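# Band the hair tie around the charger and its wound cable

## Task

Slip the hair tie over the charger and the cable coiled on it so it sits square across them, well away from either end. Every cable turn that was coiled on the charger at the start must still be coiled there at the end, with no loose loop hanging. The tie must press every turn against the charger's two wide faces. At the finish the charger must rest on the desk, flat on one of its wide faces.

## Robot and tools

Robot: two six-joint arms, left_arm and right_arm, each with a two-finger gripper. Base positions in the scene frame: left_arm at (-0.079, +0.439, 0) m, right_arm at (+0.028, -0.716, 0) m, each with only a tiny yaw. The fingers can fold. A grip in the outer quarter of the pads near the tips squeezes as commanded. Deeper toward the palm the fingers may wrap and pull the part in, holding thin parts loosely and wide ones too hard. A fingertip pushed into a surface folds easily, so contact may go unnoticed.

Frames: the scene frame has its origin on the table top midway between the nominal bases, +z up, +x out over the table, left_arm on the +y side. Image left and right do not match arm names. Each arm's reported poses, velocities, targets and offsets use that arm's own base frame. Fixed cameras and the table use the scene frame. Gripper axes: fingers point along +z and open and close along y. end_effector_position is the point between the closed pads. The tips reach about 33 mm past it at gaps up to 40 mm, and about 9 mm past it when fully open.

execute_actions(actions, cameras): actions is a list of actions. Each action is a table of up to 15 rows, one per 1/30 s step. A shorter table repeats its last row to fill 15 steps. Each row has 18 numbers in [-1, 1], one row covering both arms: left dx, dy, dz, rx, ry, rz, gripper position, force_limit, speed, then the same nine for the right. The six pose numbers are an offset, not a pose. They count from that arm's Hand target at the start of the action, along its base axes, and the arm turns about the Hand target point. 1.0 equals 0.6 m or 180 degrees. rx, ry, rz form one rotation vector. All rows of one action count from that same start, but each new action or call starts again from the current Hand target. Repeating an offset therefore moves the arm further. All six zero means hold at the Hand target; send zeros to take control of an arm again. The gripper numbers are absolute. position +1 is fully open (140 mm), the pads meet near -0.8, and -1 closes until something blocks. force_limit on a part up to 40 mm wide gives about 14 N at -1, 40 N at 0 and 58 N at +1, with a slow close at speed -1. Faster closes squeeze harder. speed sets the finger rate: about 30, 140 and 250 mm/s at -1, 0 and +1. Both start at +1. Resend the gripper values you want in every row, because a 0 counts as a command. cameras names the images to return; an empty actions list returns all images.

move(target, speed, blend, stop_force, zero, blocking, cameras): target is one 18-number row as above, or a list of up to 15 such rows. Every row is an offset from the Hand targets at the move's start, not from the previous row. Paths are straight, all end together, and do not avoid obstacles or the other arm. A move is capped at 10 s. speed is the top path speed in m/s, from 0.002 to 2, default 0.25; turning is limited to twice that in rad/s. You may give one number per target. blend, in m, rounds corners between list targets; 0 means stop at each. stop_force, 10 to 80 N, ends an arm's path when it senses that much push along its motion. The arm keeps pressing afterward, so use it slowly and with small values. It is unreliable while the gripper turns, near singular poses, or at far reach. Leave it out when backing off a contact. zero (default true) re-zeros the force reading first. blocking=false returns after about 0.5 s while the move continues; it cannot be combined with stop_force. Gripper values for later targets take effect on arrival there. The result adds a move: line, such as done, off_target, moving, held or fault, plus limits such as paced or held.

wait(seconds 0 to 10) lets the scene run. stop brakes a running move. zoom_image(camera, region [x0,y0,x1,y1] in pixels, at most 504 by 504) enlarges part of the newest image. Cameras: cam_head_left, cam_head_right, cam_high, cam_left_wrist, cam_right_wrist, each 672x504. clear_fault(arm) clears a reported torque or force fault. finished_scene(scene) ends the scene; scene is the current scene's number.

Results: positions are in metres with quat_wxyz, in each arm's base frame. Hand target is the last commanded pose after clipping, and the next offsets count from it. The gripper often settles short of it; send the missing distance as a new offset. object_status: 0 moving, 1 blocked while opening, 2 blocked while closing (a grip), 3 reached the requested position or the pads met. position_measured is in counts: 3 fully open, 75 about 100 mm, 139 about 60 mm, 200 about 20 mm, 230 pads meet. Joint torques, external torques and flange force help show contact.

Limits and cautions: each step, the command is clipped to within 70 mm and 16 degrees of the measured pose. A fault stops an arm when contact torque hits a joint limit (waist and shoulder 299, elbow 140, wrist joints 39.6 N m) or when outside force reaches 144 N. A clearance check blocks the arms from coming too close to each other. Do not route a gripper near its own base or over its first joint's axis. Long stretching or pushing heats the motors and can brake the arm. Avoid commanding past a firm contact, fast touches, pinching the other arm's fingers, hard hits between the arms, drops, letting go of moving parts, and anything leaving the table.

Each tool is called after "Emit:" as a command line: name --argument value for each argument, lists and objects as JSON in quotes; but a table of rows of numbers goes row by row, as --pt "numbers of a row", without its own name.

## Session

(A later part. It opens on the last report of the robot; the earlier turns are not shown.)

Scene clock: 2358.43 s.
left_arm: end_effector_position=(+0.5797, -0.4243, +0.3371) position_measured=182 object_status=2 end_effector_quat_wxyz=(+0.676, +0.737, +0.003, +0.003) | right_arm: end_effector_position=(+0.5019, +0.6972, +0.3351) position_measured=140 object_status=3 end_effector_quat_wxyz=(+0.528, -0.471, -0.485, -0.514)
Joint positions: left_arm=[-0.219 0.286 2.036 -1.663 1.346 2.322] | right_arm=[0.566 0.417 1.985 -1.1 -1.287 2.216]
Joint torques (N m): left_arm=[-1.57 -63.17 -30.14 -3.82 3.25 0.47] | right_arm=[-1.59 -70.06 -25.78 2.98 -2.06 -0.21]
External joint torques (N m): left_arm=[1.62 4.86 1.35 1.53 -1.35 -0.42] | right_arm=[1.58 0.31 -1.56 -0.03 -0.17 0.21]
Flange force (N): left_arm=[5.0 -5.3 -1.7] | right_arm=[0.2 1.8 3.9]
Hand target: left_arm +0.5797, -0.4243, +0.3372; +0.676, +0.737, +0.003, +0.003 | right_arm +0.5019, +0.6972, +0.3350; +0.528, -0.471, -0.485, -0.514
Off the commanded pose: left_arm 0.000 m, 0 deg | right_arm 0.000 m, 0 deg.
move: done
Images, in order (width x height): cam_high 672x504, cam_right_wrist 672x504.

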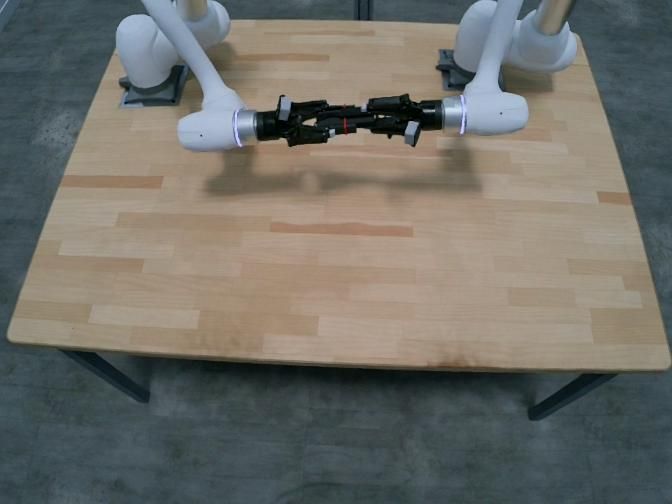

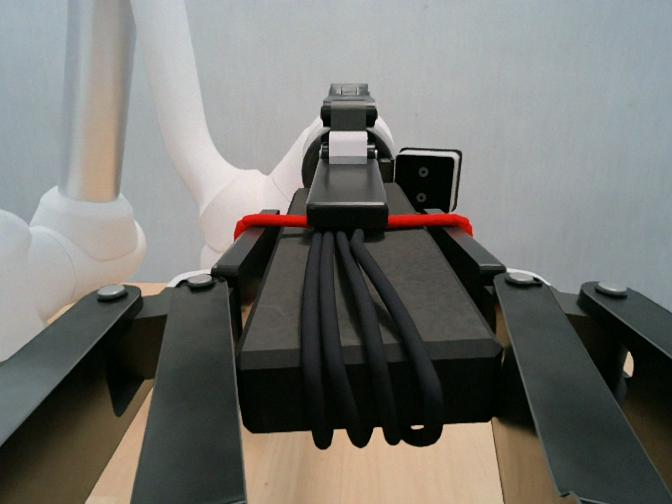

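Emit:
move --pt "0 0 0 0 0 0 -1 0 -1 0.0006 -0.0199 -0.0017 0 0 0 -0.09 -0.4 -1" --speed 0.03 --cameras '["cam_right_wrist","cam_high"]'

Emit:
zoom_image --camera "cam_right_wrist" --region '[200, 100, 500, 300]'

Scene clock: 2363.07 s.
left_arm: end_effector_position=(+0.5797, -0.4243, +0.3372) position_measured=182 object_status=2 end_effector_quat_wxyz=(+0.676, +0.737, +0.003, +0.003) | right_arm: end_effector_position=(+0.5023, +0.6853, +0.3340) position_measured=140 object_status=3 end_effector_quat_wxyz=(+0.528, -0.471, -0.485, -0.514)
Joint positions: left_arm=[-0.219 0.285 2.036 -1.663 1.346 2.322] | right_arm=[0.55 0.411 1.998 -1.112 -1.3 2.214]
Joint torques (N m): left_arm=[-1.05 -62.68 -28.99 -3.21 3.23 0.38] | right_arm=[-3.48 -69.8 -26.03 3.33 -2.08 -0.3]
External joint torques (N m): left_arm=[0.87 4.56 0.22 0.92 -1.32 -0.33] | right_arm=[3.37 0.72 -1.09 -0.4 -0.16 0.3]
Flange force (N): left_arm=[6.1 -4.5 0.4] | right_arm=[-0.4 0.4 5.8]
Hand target: left_arm +0.5797, -0.4243, +0.3372; +0.676, +0.737, +0.003, +0.003 | right_arm +0.5023, +0.6853, +0.3340; +0.528, -0.471, -0.485, -0.514
Off the commanded pose: left_arm 0.000 m, 0 deg | right_arm 0.000 m, 0 deg.
move: done
Images, in order (width x height): cam_high 672x504, cam_right_wrist 672x504.

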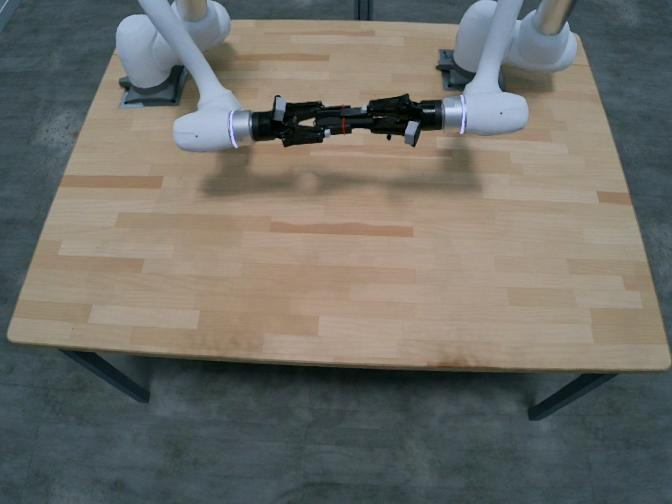

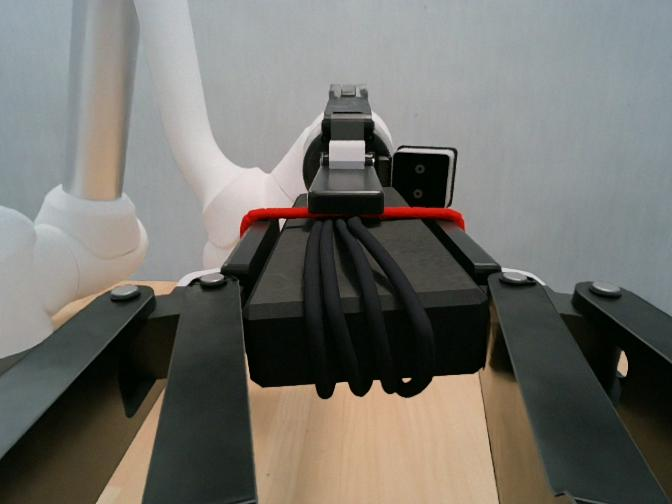

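Scaled by 1.680.

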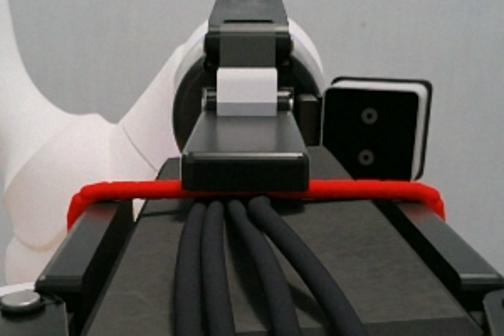

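Emit:
move --pt "0 0 0 0 0 0 -1 0 -1 0.0007 -0.0249 -0.0022 0 0 0 -0.09 -0.4 -1" --speed 0.03 --cameras '["cam_right_wrist","cam_high","cam_left_wrist"]'

Emit:
zoom_image --camera "cam_right_wrist" --region '[200, 100, 500, 300]'

Scene clock: 2366.93 s.
left_arm: end_effector_position=(+0.5797, -0.4243, +0.3372) position_measured=182 object_status=2 end_effector_quat_wxyz=(+0.676, +0.737, +0.003, +0.003) | right_arm: end_effector_position=(+0.5027, +0.6704, +0.3327) position_measured=140 object_status=3 end_effector_quat_wxyz=(+0.528, -0.471, -0.485, -0.514)
Joint positions: left_arm=[-0.219 0.285 2.036 -1.663 1.346 2.322] | right_arm=[0.529 0.403 2.015 -1.127 -1.316 2.213]
Joint torques (N m): left_arm=[-0.31 -62.99 -29.32 -3.41 3.07 0.38] | right_arm=[-3.79 -68.48 -25.11 3.13 -2.12 -0.29]
External joint torques (N m): left_arm=[-0.03 4.81 0.56 1.12 -1.16 -0.33] | right_arm=[4.02 0.47 -1.54 -0.25 -0.13 0.29]
Flange force (N): left_arm=[5.6 -4.9 1.5] | right_arm=[0.0 0.4 7.3]
Hand target: left_arm +0.5797, -0.4243, +0.3372; +0.676, +0.737, +0.003, +0.003 | right_arm +0.5027, +0.6704, +0.3327; +0.528, -0.471, -0.485, -0.514
Off the commanded pose: left_arm 0.000 m, 0 deg | right_arm 0.000 m, 0 deg.
move: done
Images, in order (width x height): cam_high 672x504, cam_left_wrist 672x504, cam_right_wrist 672x504.

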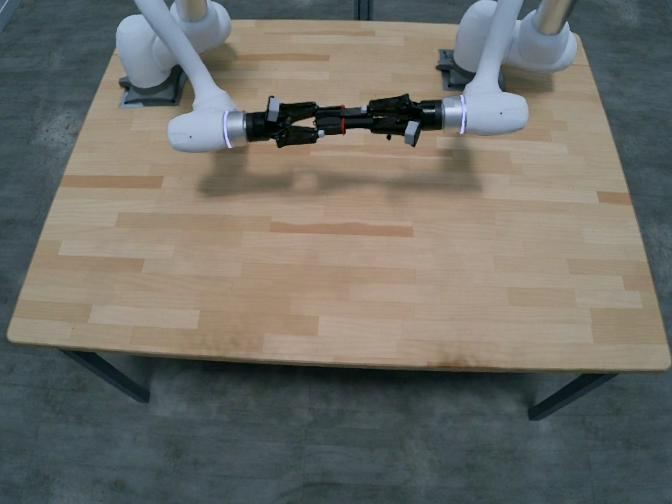

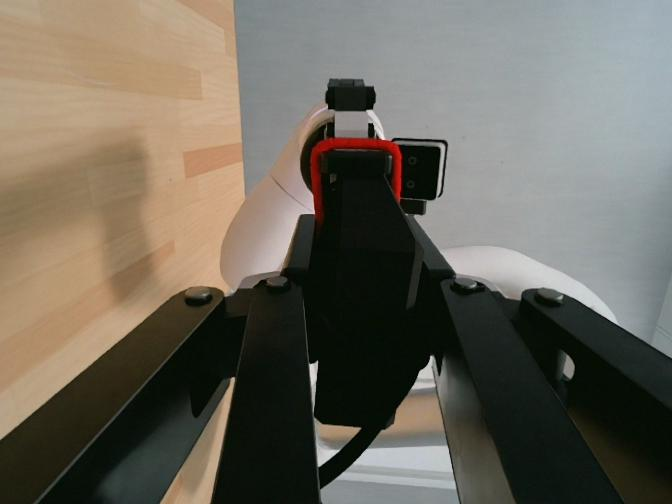

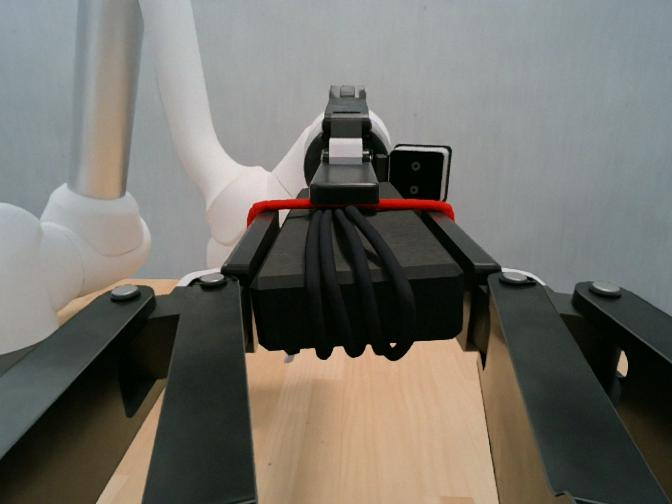

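Scaled by 1.680.

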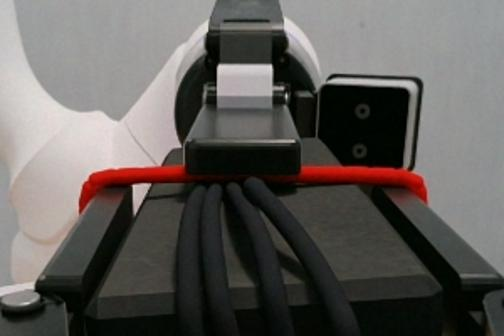

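Emit:
move --pt "0 0 0 0 0 0 -1 0 -1 0.0007 -0.0249 -0.0022 0 0 0 -0.09 -0.4 -1" --speed 0.03 --cameras '["cam_right_wrist","cam_high","cam_left_wrist"]'

Emit:
zoom_image --camera "cam_right_wrist" --region '[200, 100, 500, 300]'

Emit:
zoom_image --camera "cam_high" --region '[260, 70, 460, 180]'

Scene clock: 2376.93 s.
left_arm: end_effector_position=(+0.5797, -0.4243, +0.3372) position_measured=182 object_status=2 end_effector_quat_wxyz=(+0.676, +0.737, +0.003, +0.003) | right_arm: end_effector_position=(+0.5031, +0.6554, +0.3314) position_measured=140 object_status=3 end_effector_quat_wxyz=(+0.528, -0.471, -0.485, -0.514)
Joint positions: left_arm=[-0.219 0.285 2.036 -1.663 1.346 2.322] | right_arm=[0.507 0.395 2.031 -1.143 -1.333 2.211]
Joint torques (N m): left_arm=[-1 -62.01 -29.06 -3.17 2.69 0.39] | right_arm=[-2.18 -68.31 -25.8 3.23 -2.53 -0.27]
External joint torques (N m): left_arm=[1.07 3.6 0.25 0.88 -0.79 -0.34] | right_arm=[2.2 1.5 -0.59 -0.39 0.29 0.27]
Flange force (N): left_arm=[5.0 -3.5 -0.8] | right_arm=[-1.3 1.3 4.5]
Hand target: left_arm +0.5797, -0.4243, +0.3372; +0.676, +0.737, +0.003, +0.003 | right_arm +0.5031, +0.6554, +0.3314; +0.528, -0.471, -0.485, -0.514
Off the commanded pose: left_arm 0.000 m, 0 deg | right_arm 0.000 m, 0 deg.
move: done
Images, in order (width x height): cam_high 672x504, cam_left_wrist 672x504, cam_right_wrist 672x504.

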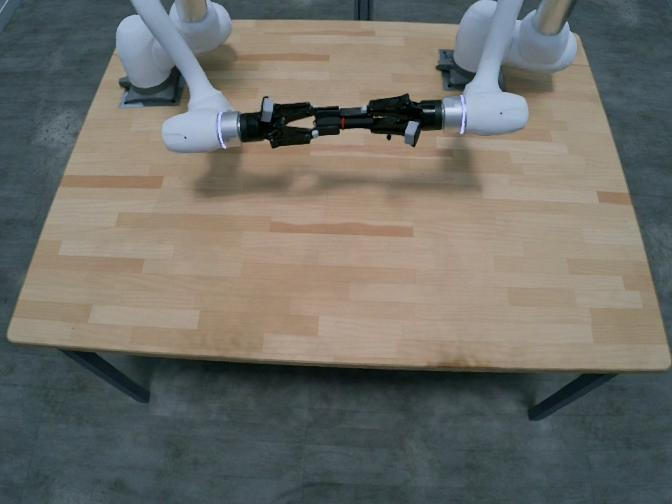

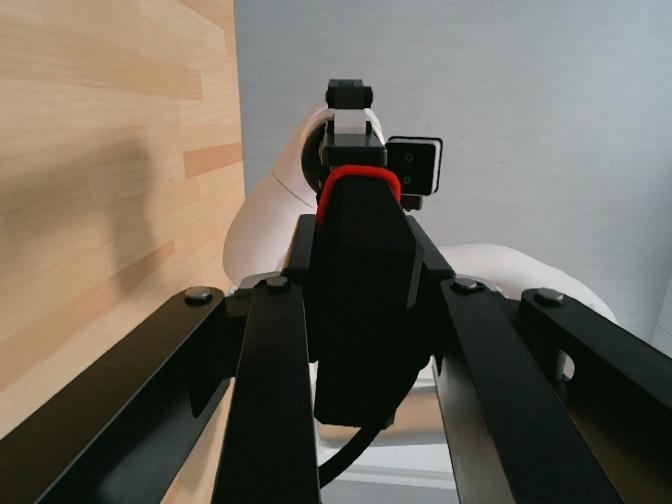

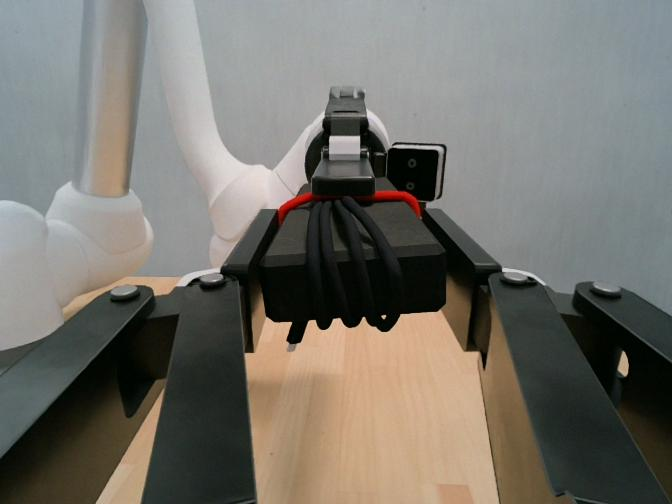

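Scaled by 1.680.

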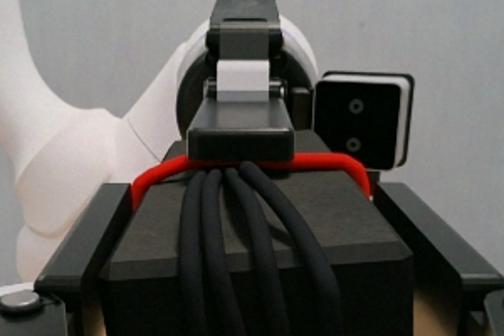

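Scaled by 2.520.

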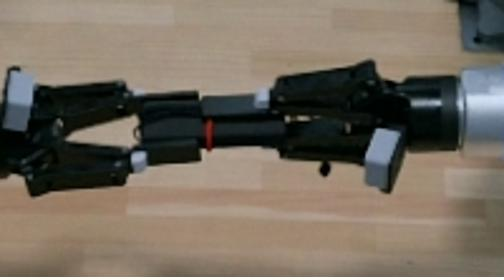

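Emit:
move --pt "0 0 0 0 0 0 -1 0 -1 0 0 0 0 0 0 0.1 -0.4 -1" --pt "0 0 0 0 0 0 -1 0 -1 0.004 -0.141 -0.0123 0 0 0 0.1 -0.4 -1" --pt "0 0 0 0 0 0 -1 0 -1 0.0 -0.1257 0.1643 -0.4998 -0.014 0 0.1 -0.4 -1" --pt "0 0 0 0 0 0 -1 0 -1 -0.0037 -0.0068 0.1432 -0.4998 -0.014 0 0.1 -0.4 -1" --speed '[0.1,0.15,0.3,0.15]' --blend '[0,0.01,0.02,0]' --cameras '["all"]'

Emit:
zoom_image --camera "cam_high" --region '[260, 40, 460, 180]'

Scene clock: 2411.07 s.
left_arm: end_effector_position=(+0.5797, -0.4243, +0.3372) position_measured=182 object_status=2 end_effector_quat_wxyz=(+0.676, +0.737, +0.003, +0.003) | right_arm: end_effector_position=(+0.5009, +0.6513, +0.4173) position_measured=117 object_status=3 end_effector_quat_wxyz=(-0.031, +0.696, +0.717, +0.030)
Joint positions: left_arm=[-0.219 0.285 2.036 -1.663 1.346 2.322] | right_arm=[0.849 0.398 1.128 -3.083 -1.552 3.961]
Joint torques (N m): left_arm=[-1.47 -61.79 -28.91 -3.16 2.69 0.35] | right_arm=[-2.17 -86.82 -42.01 -3.92 -0.07 -0.29]
External joint torques (N m): left_arm=[1.63 3.35 0.11 0.89 -0.79 -0.3] | right_arm=[2.09 3.93 -0.51 -0.22 0.28 0.29]
Flange force (N): left_arm=[5.1 -3.3 -1.8] | right_arm=[8.3 3.1 -0.1]
Hand target: left_arm +0.5797, -0.4243, +0.3372; +0.676, +0.737, +0.003, +0.003 | right_arm +0.5009, +0.6513, +0.4173; -0.031, +0.696, +0.717, +0.030
Off the commanded pose: left_arm 0.000 m, 0 deg | right_arm 0.000 m, 0 deg.
move: done

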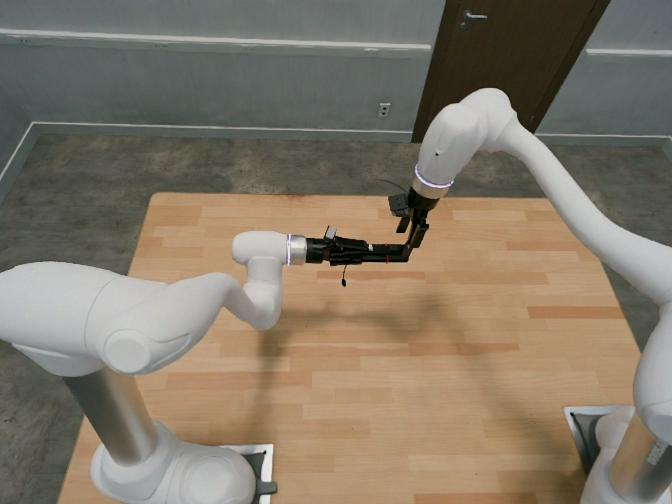

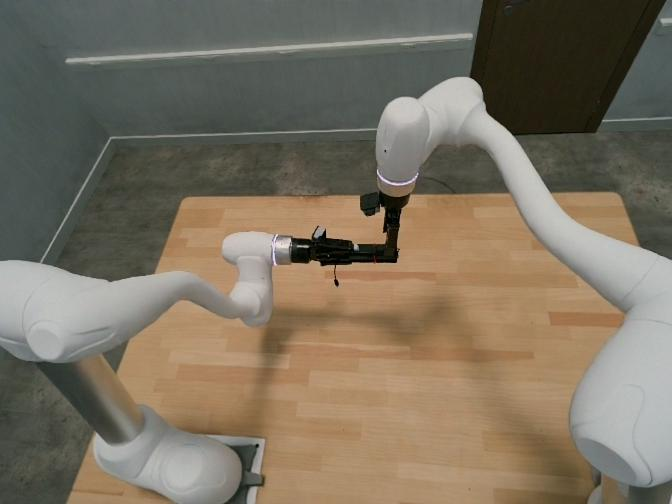

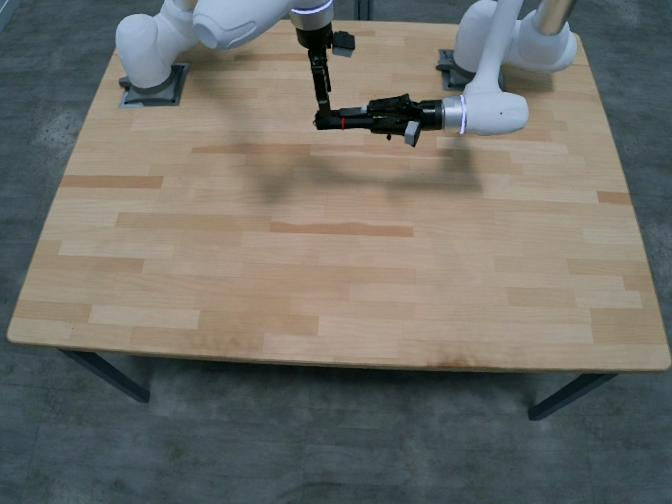

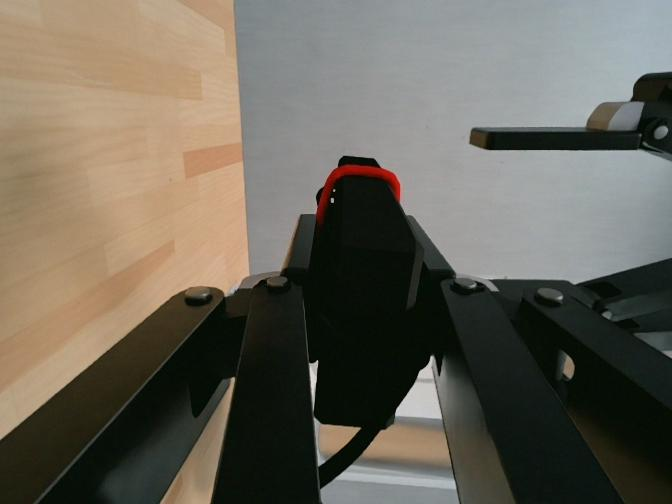

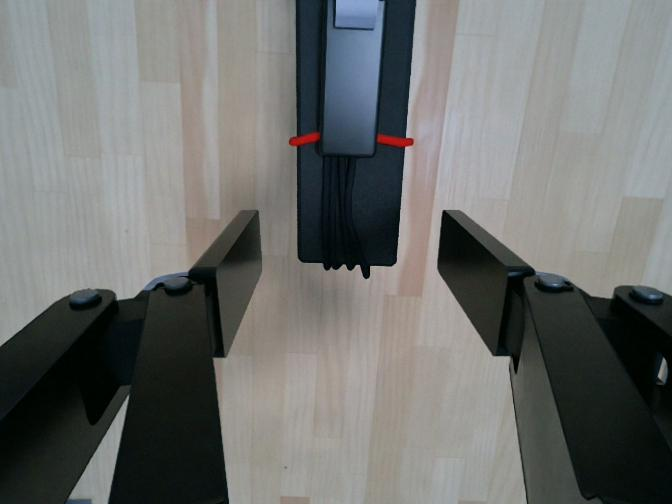

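Scaled by 2.520.

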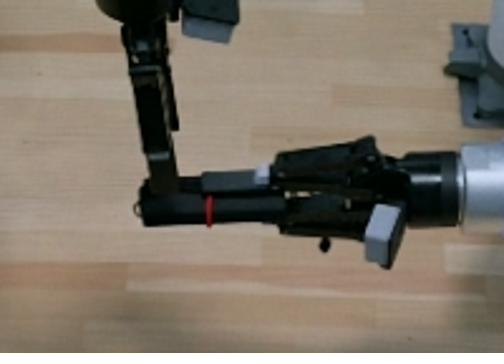

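Emit:
move --pt "0 0 0 0 0 0 -1 0 -1 -0.0015 0.008 -0.0913 0 0 0 0.1 -0.4 -1" --speed 0.08 --cameras '["all"]'

Emit:
zoom_image --camera "cam_high" --region '[260, 40, 460, 180]'

Scene clock: 2423.80 s.
left_arm: end_effector_position=(+0.5797, -0.4243, +0.3372) position_measured=182 object_status=2 end_effector_quat_wxyz=(+0.676, +0.737, +0.003, +0.003) | right_arm: end_effector_position=(+0.5000, +0.6561, +0.3625) position_measured=117 object_status=3 end_effector_quat_wxyz=(-0.031, +0.696, +0.717, +0.030)
Joint positions: left_arm=[-0.219 0.285 2.036 -1.663 1.346 2.322] | right_arm=[0.854 0.404 1.218 -3.082 -1.457 3.96]
Joint torques (N m): left_arm=[-1.45 -61.54 -29.07 -3.18 2.69 0.34] | right_arm=[-2.05 -86.68 -41.92 -3.87 -0.12 -0.32]
External joint torques (N m): left_arm=[1.4 3.46 0.33 0.9 -0.79 -0.29] | right_arm=[2.12 2.58 -0.82 -0.29 0.32 0.32]
Flange force (N): left_arm=[4.8 -3.5 -1.4] | right_arm=[6.9 1.8 0.0]
Hand target: left_arm +0.5797, -0.4243, +0.3372; +0.676, +0.737, +0.003, +0.003 | right_arm +0.5000, +0.6561, +0.3625; -0.031, +0.696, +0.717, +0.030
Off the commanded pose: left_arm 0.000 m, 0 deg | right_arm 0.000 m, 0 deg.
move: done

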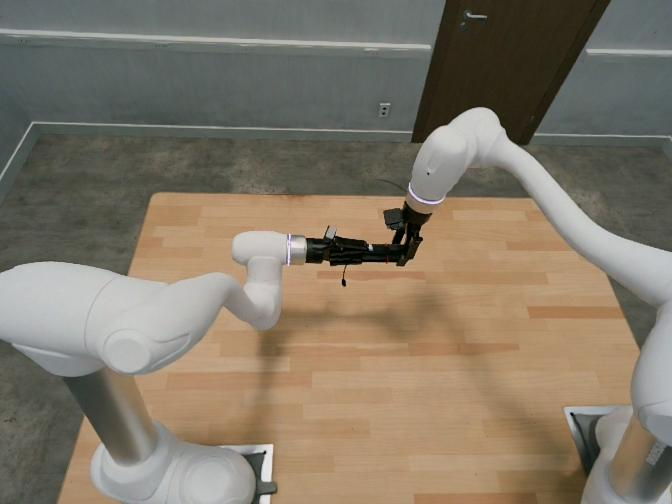

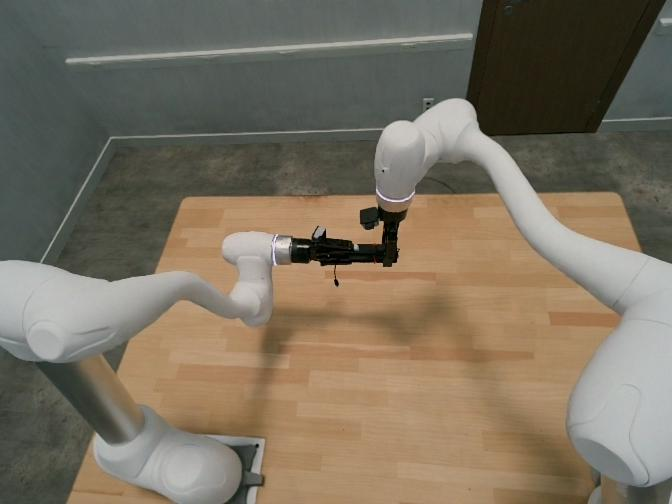

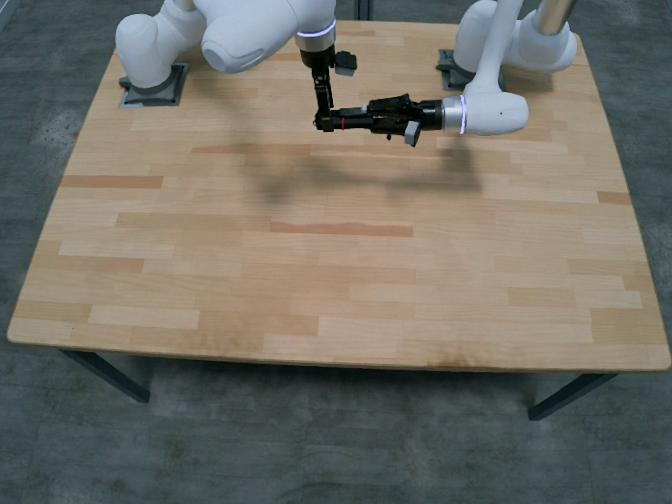

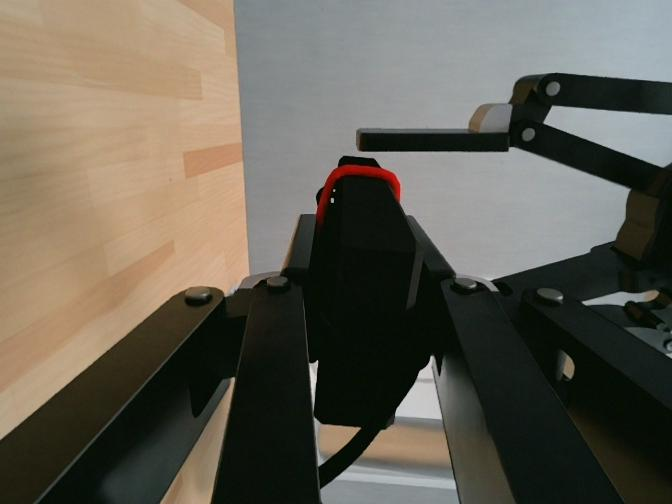

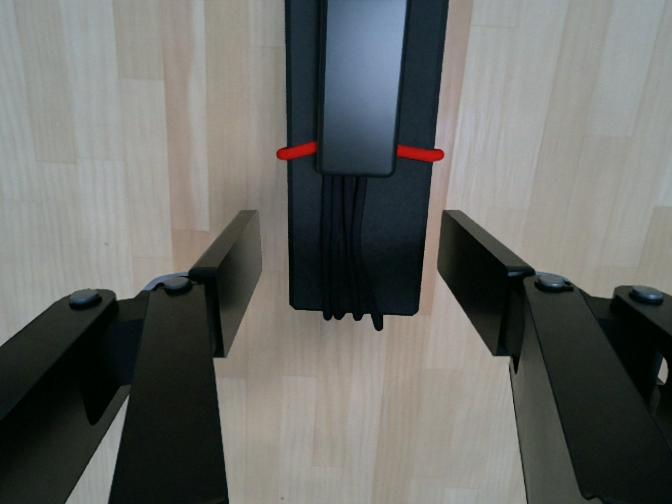

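Scaled by 2.520.

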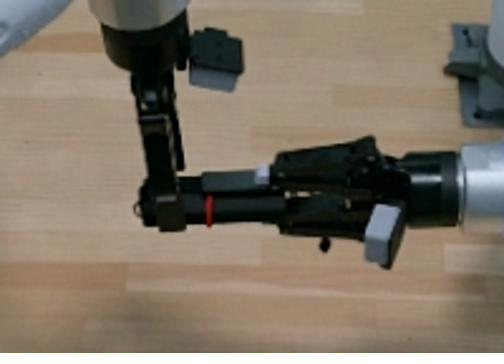

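Emit:
move --pt "0 0 0 0 0 0 -1 0 -1 0 0.0004 -0.005 0 0 0 0.1 -0.4 -1" --pt "0 0 0 0 0 0 -1 0 -1 0 0.0004 -0.005 0 0 0 -1 0 -1" --speed 0.05 --cameras '["cam_right_wrist"]'

Emit:
wait --seconds 1

Scene clock: 2437.67 s.
left_arm: end_effector_position=(+0.5797, -0.4243, +0.3372) position_measured=182 object_status=2 end_effector_quat_wxyz=(+0.676, +0.737, +0.003, +0.003) | right_arm: end_effector_position=(+0.5000, +0.6564, +0.3595) position_measured=150 object_status=0 end_effector_quat_wxyz=(-0.031, +0.696, +0.717, +0.030)
Joint positions: left_arm=[-0.219 0.285 2.036 -1.663 1.346 2.322] | right_arm=[0.854 0.405 1.222 -3.082 -1.451 3.96]
Joint torques (N m): left_arm=[-0.62 -62.94 -33.34 -5.64 2.22 0.4] | right_arm=[3.5 -83.83 -39.24 -1.72 -0.86 -0.56]
External joint torques (N m): left_arm=[1.04 4.41 4.55 3.38 -0.32 -0.35] | right_arm=[-3.15 -0.96 -3.65 -2.44 1.06 0.56]
Flange force (N): left_arm=[-0.8 -6.8 -5.1] | right_arm=[3.4 6.4 -4.1]
Hand target: left_arm +0.5797, -0.4243, +0.3372; +0.676, +0.737, +0.003, +0.003 | right_arm +0.5000, +0.6564, +0.3595; -0.031, +0.696, +0.717, +0.030
Off the commanded pose: left_arm 0.000 m, 0 deg | right_arm 0.000 m, 0 deg.
move: done
Images, in order (width x height): cam_right_wrist 672x504.

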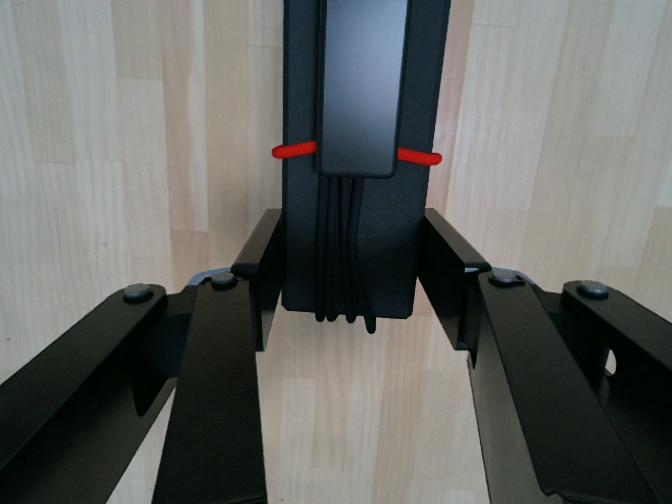

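Scene clock: 2438.67 s.
left_arm: end_effector_position=(+0.5797, -0.4243, +0.3372) position_measured=182 object_status=2 end_effector_quat_wxyz=(+0.676, +0.737, +0.003, +0.003) | right_arm: end_effector_position=(+0.5000, +0.6564, +0.3595) position_measured=150 object_status=2 end_effector_quat_wxyz=(-0.031, +0.696, +0.717, +0.030)
Joint positions: left_arm=[-0.219 0.285 2.036 -1.663 1.346 2.322] | right_arm=[0.854 0.405 1.222 -3.082 -1.451 3.96]
Joint torques (N m): left_arm=[-0.22 -62.85 -33.35 -5.61 2.2 0.46] | right_arm=[3.7 -83.77 -39.16 -1.73 -0.85 -0.57]
External joint torques (N m): left_arm=[0.14 4.68 4.58 3.33 -0.29 -0.42] | right_arm=[-3.88 -0.61 -3.67 -2.46 1.05 0.57]
Flange force (N): left_arm=[-0.9 -6.9 -3.5] | right_arm=[3.3 7.5 -4.1]
Hand target: left_arm +0.5797, -0.4243, +0.3372; +0.676, +0.737, +0.003, +0.003 | right_arm +0.5000, +0.6564, +0.3595; -0.031, +0.696, +0.717, +0.030
Tool commands: left_gripper/position=-1.0 left_gripper/force_limit=+0.0 left_gripper/speed=-1.0 right_gripper/position=-1.0 right_gripper/force_limit=+0.0 right_gripper/speed=-1.0
Off the commanded pose: left_arm 0.000 m, 0 deg | right_arm 0.000 m, 0 deg.
wait: 1.00 s; at rest by 0.17 s

Emit:
move --pt "0 0 0 0 0 0 0.2 0 -0.5 0 0 0 0 0 0 -1 0 -1" --pt "0.0417 0 0 0 0 0 0.2 0 -0.5 0 0 0 0 0 0 -1 0 -1" --speed 0.06 --cameras '["all"]'

Emit:
zoom_image --camera "cam_high" --region '[260, 40, 460, 180]'

Emit:
zoom_image --camera "cam_right_wrist" --region '[220, 0, 480, 350]'

Scene clock: 2447.40 s.
left_arm: end_effector_position=(+0.6047, -0.4243, +0.3372) position_measured=104 object_status=3 end_effector_quat_wxyz=(+0.676, +0.737, +0.003, +0.003) | right_arm: end_effector_position=(+0.5000, +0.6564, +0.3595) position_measured=150 object_status=2 end_effector_quat_wxyz=(-0.031, +0.696, +0.717, +0.030)
Joint positions: left_arm=[-0.21 0.318 1.989 -1.653 1.351 2.307] | right_arm=[0.854 0.405 1.222 -3.082 -1.451 3.96]
Joint torques (N m): left_arm=[-1.09 -63.65 -27.95 -2.47 1.97 0.36] | right_arm=[-2.06 -89.3 -43.5 -3.74 0.08 -0.28]
External joint torques (N m): left_arm=[1.11 1.78 -1.24 0.19 -0.12 -0.32] | right_arm=[2.1 4.26 0.39 -0.46 0.13 0.28]
Flange force (N): left_arm=[5.3 -0.7 -1.0] | right_arm=[6.7 1.8 1.8]
Hand target: left_arm +0.6047, -0.4243, +0.3372; +0.676, +0.737, +0.003, +0.003 | right_arm +0.5000, +0.6564, +0.3595; -0.031, +0.696, +0.717, +0.030
Off the commanded pose: left_arm 0.000 m, 0 deg | right_arm 0.000 m, 0 deg.
move: done

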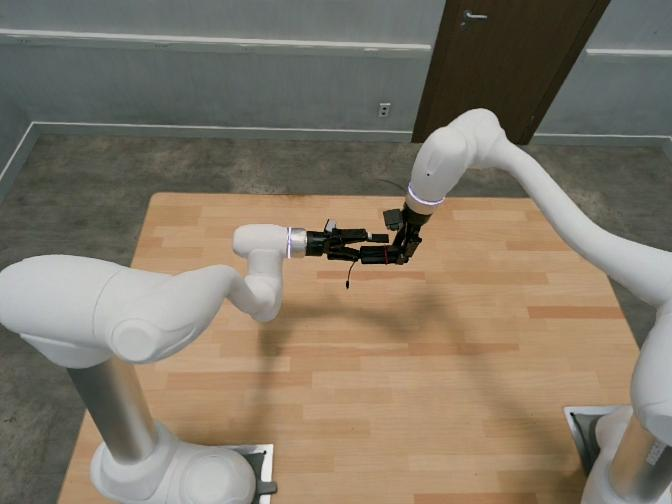

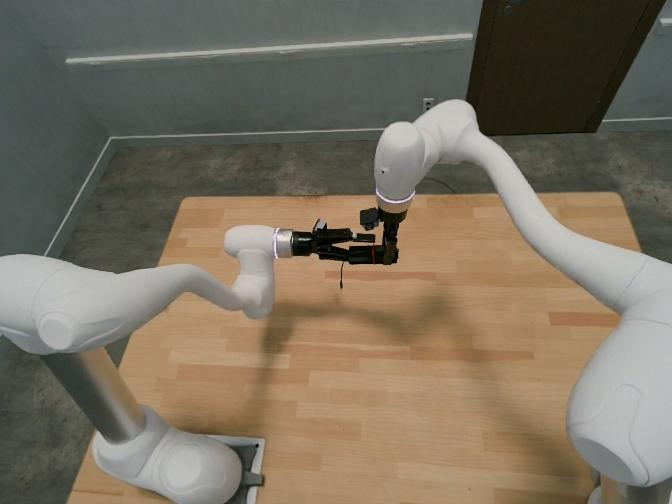

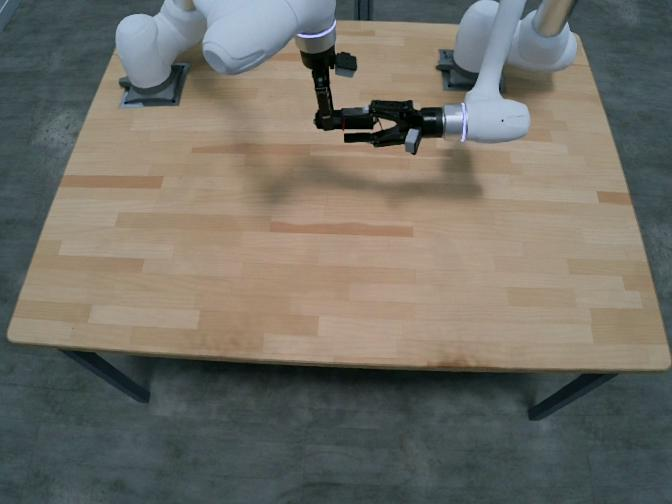

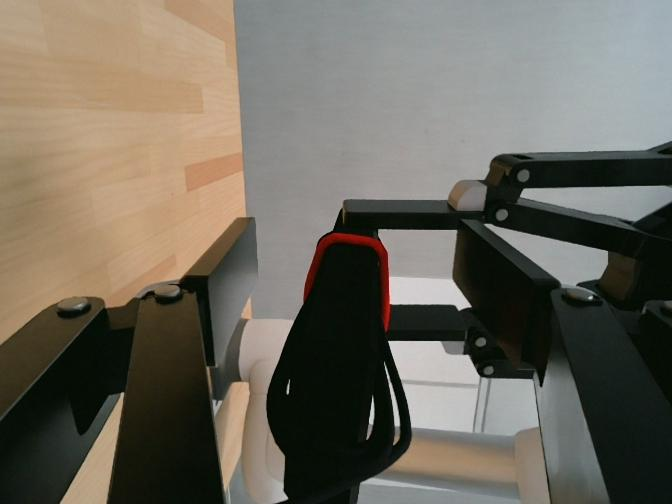

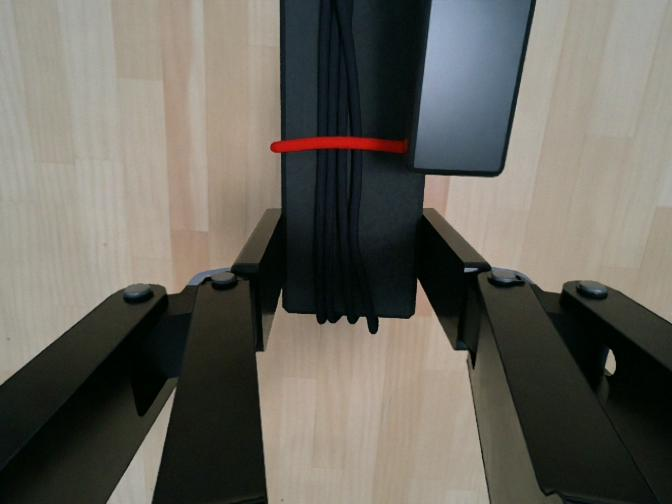

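Scaled by 2.520.

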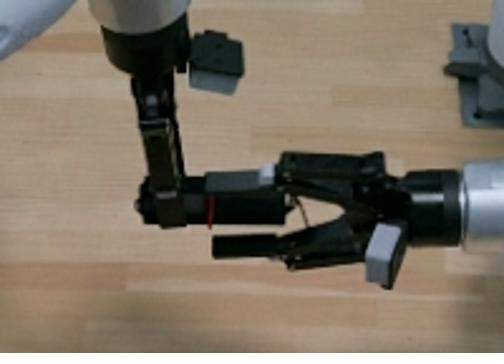

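Scaled by 1.440.

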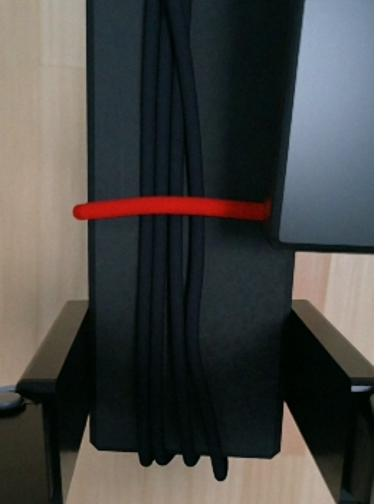

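Emit:
move --pt "-0.003 0.3333 0.03 0 0 0 0.2 0 -0.5 0 0 0 0 0 0 -1 0 -1" --speed 0.12 --cameras '["all"]'

Emit:
zoom_image --camera "cam_left_wrist" --region '[210, 130, 460, 380]'

Emit:
zoom_image --camera "cam_high" --region '[280, 70, 440, 180]'

Scene clock: 2458.13 s.
left_arm: end_effector_position=(+0.6029, -0.2243, +0.3552) position_measured=104 object_status=3 end_effector_quat_wxyz=(+0.676, +0.737, +0.003, +0.003) | right_arm: end_effector_position=(+0.5000, +0.6564, +0.3595) position_measured=150 object_status=2 end_effector_quat_wxyz=(-0.031, +0.696, +0.717, +0.030)
Joint positions: left_arm=[0.12 0.298 1.975 -1.432 1.599 2.28] | right_arm=[0.854 0.405 1.222 -3.082 -1.451 3.96]
Joint torques (N m): left_arm=[-1.64 -61.77 -28.33 -1.77 1.95 0.35] | right_arm=[-2.09 -89.09 -43.57 -3.76 0.05 -0.3]
External joint torques (N m): left_arm=[1.49 1.68 -1.05 0.1 -0.15 -0.31] | right_arm=[2.2 5.24 0.93 -0.39 0.16 0.3]
Flange force (N): left_arm=[4.1 -0.9 -3.0] | right_arm=[6.9 1.9 2.9]
Hand target: left_arm +0.6029, -0.2243, +0.3552; +0.676, +0.737, +0.003, +0.003 | right_arm +0.5000, +0.6564, +0.3595; -0.031, +0.696, +0.717, +0.030
Off the commanded pose: left_arm 0.000 m, 0 deg | right_arm 0.000 m, 0 deg.
move: done

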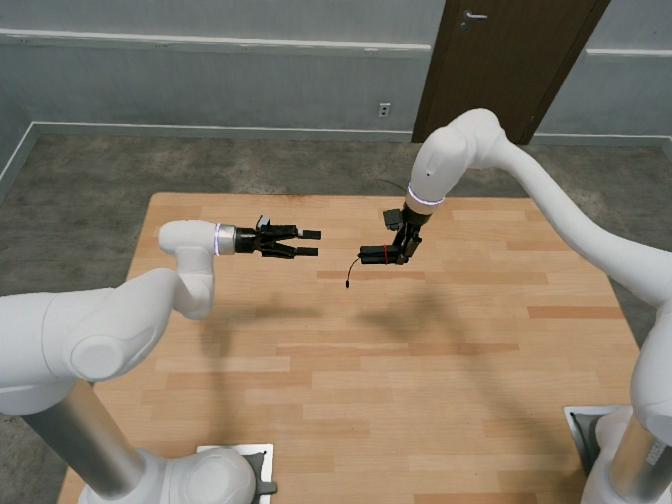

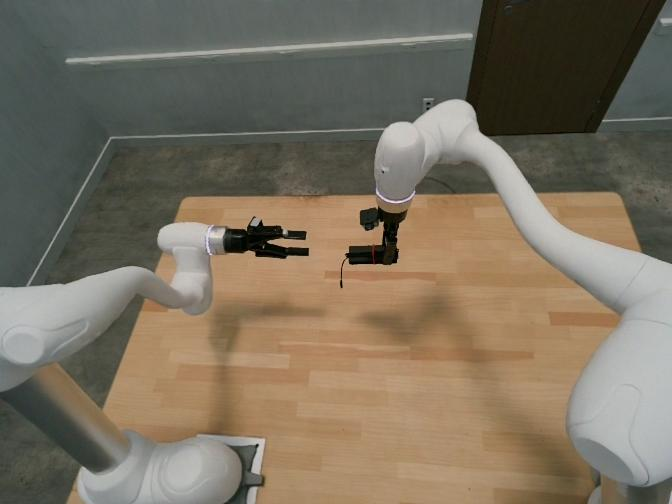

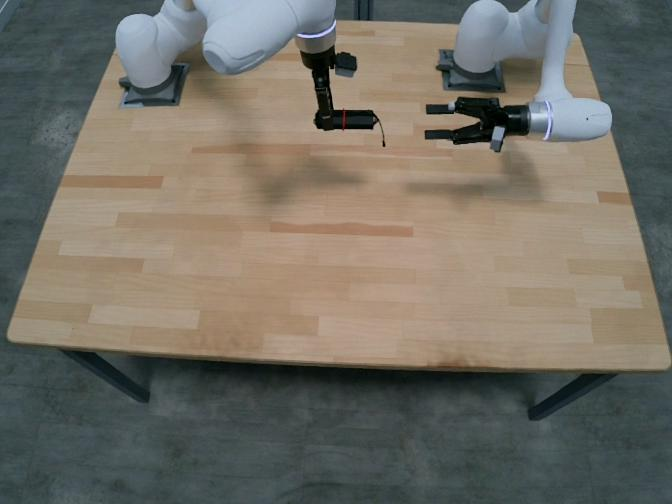

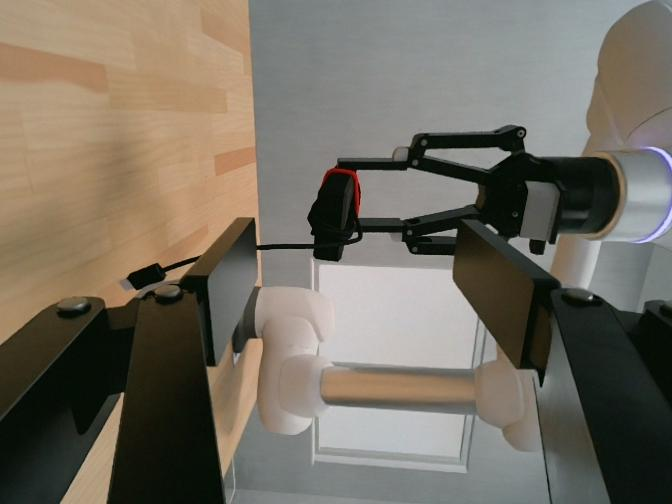

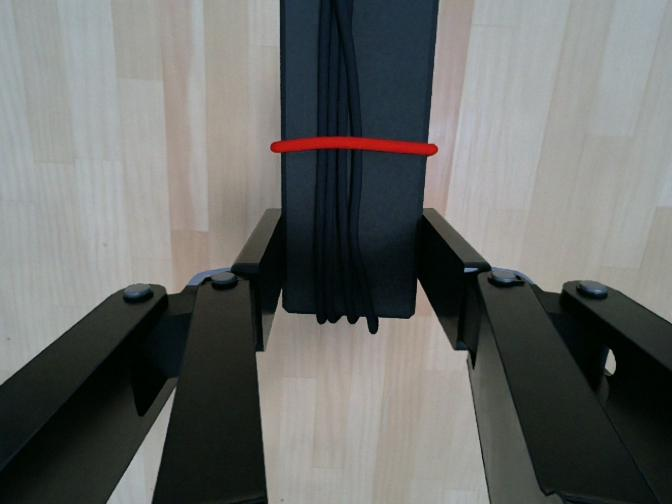

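Scaled by 2.016.

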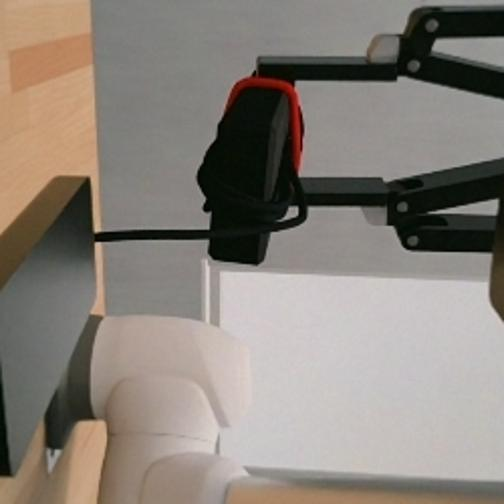

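Scaled by 3.150.

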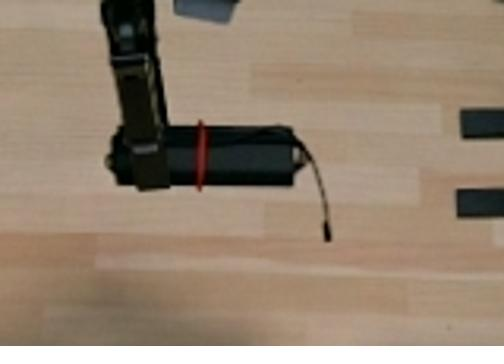

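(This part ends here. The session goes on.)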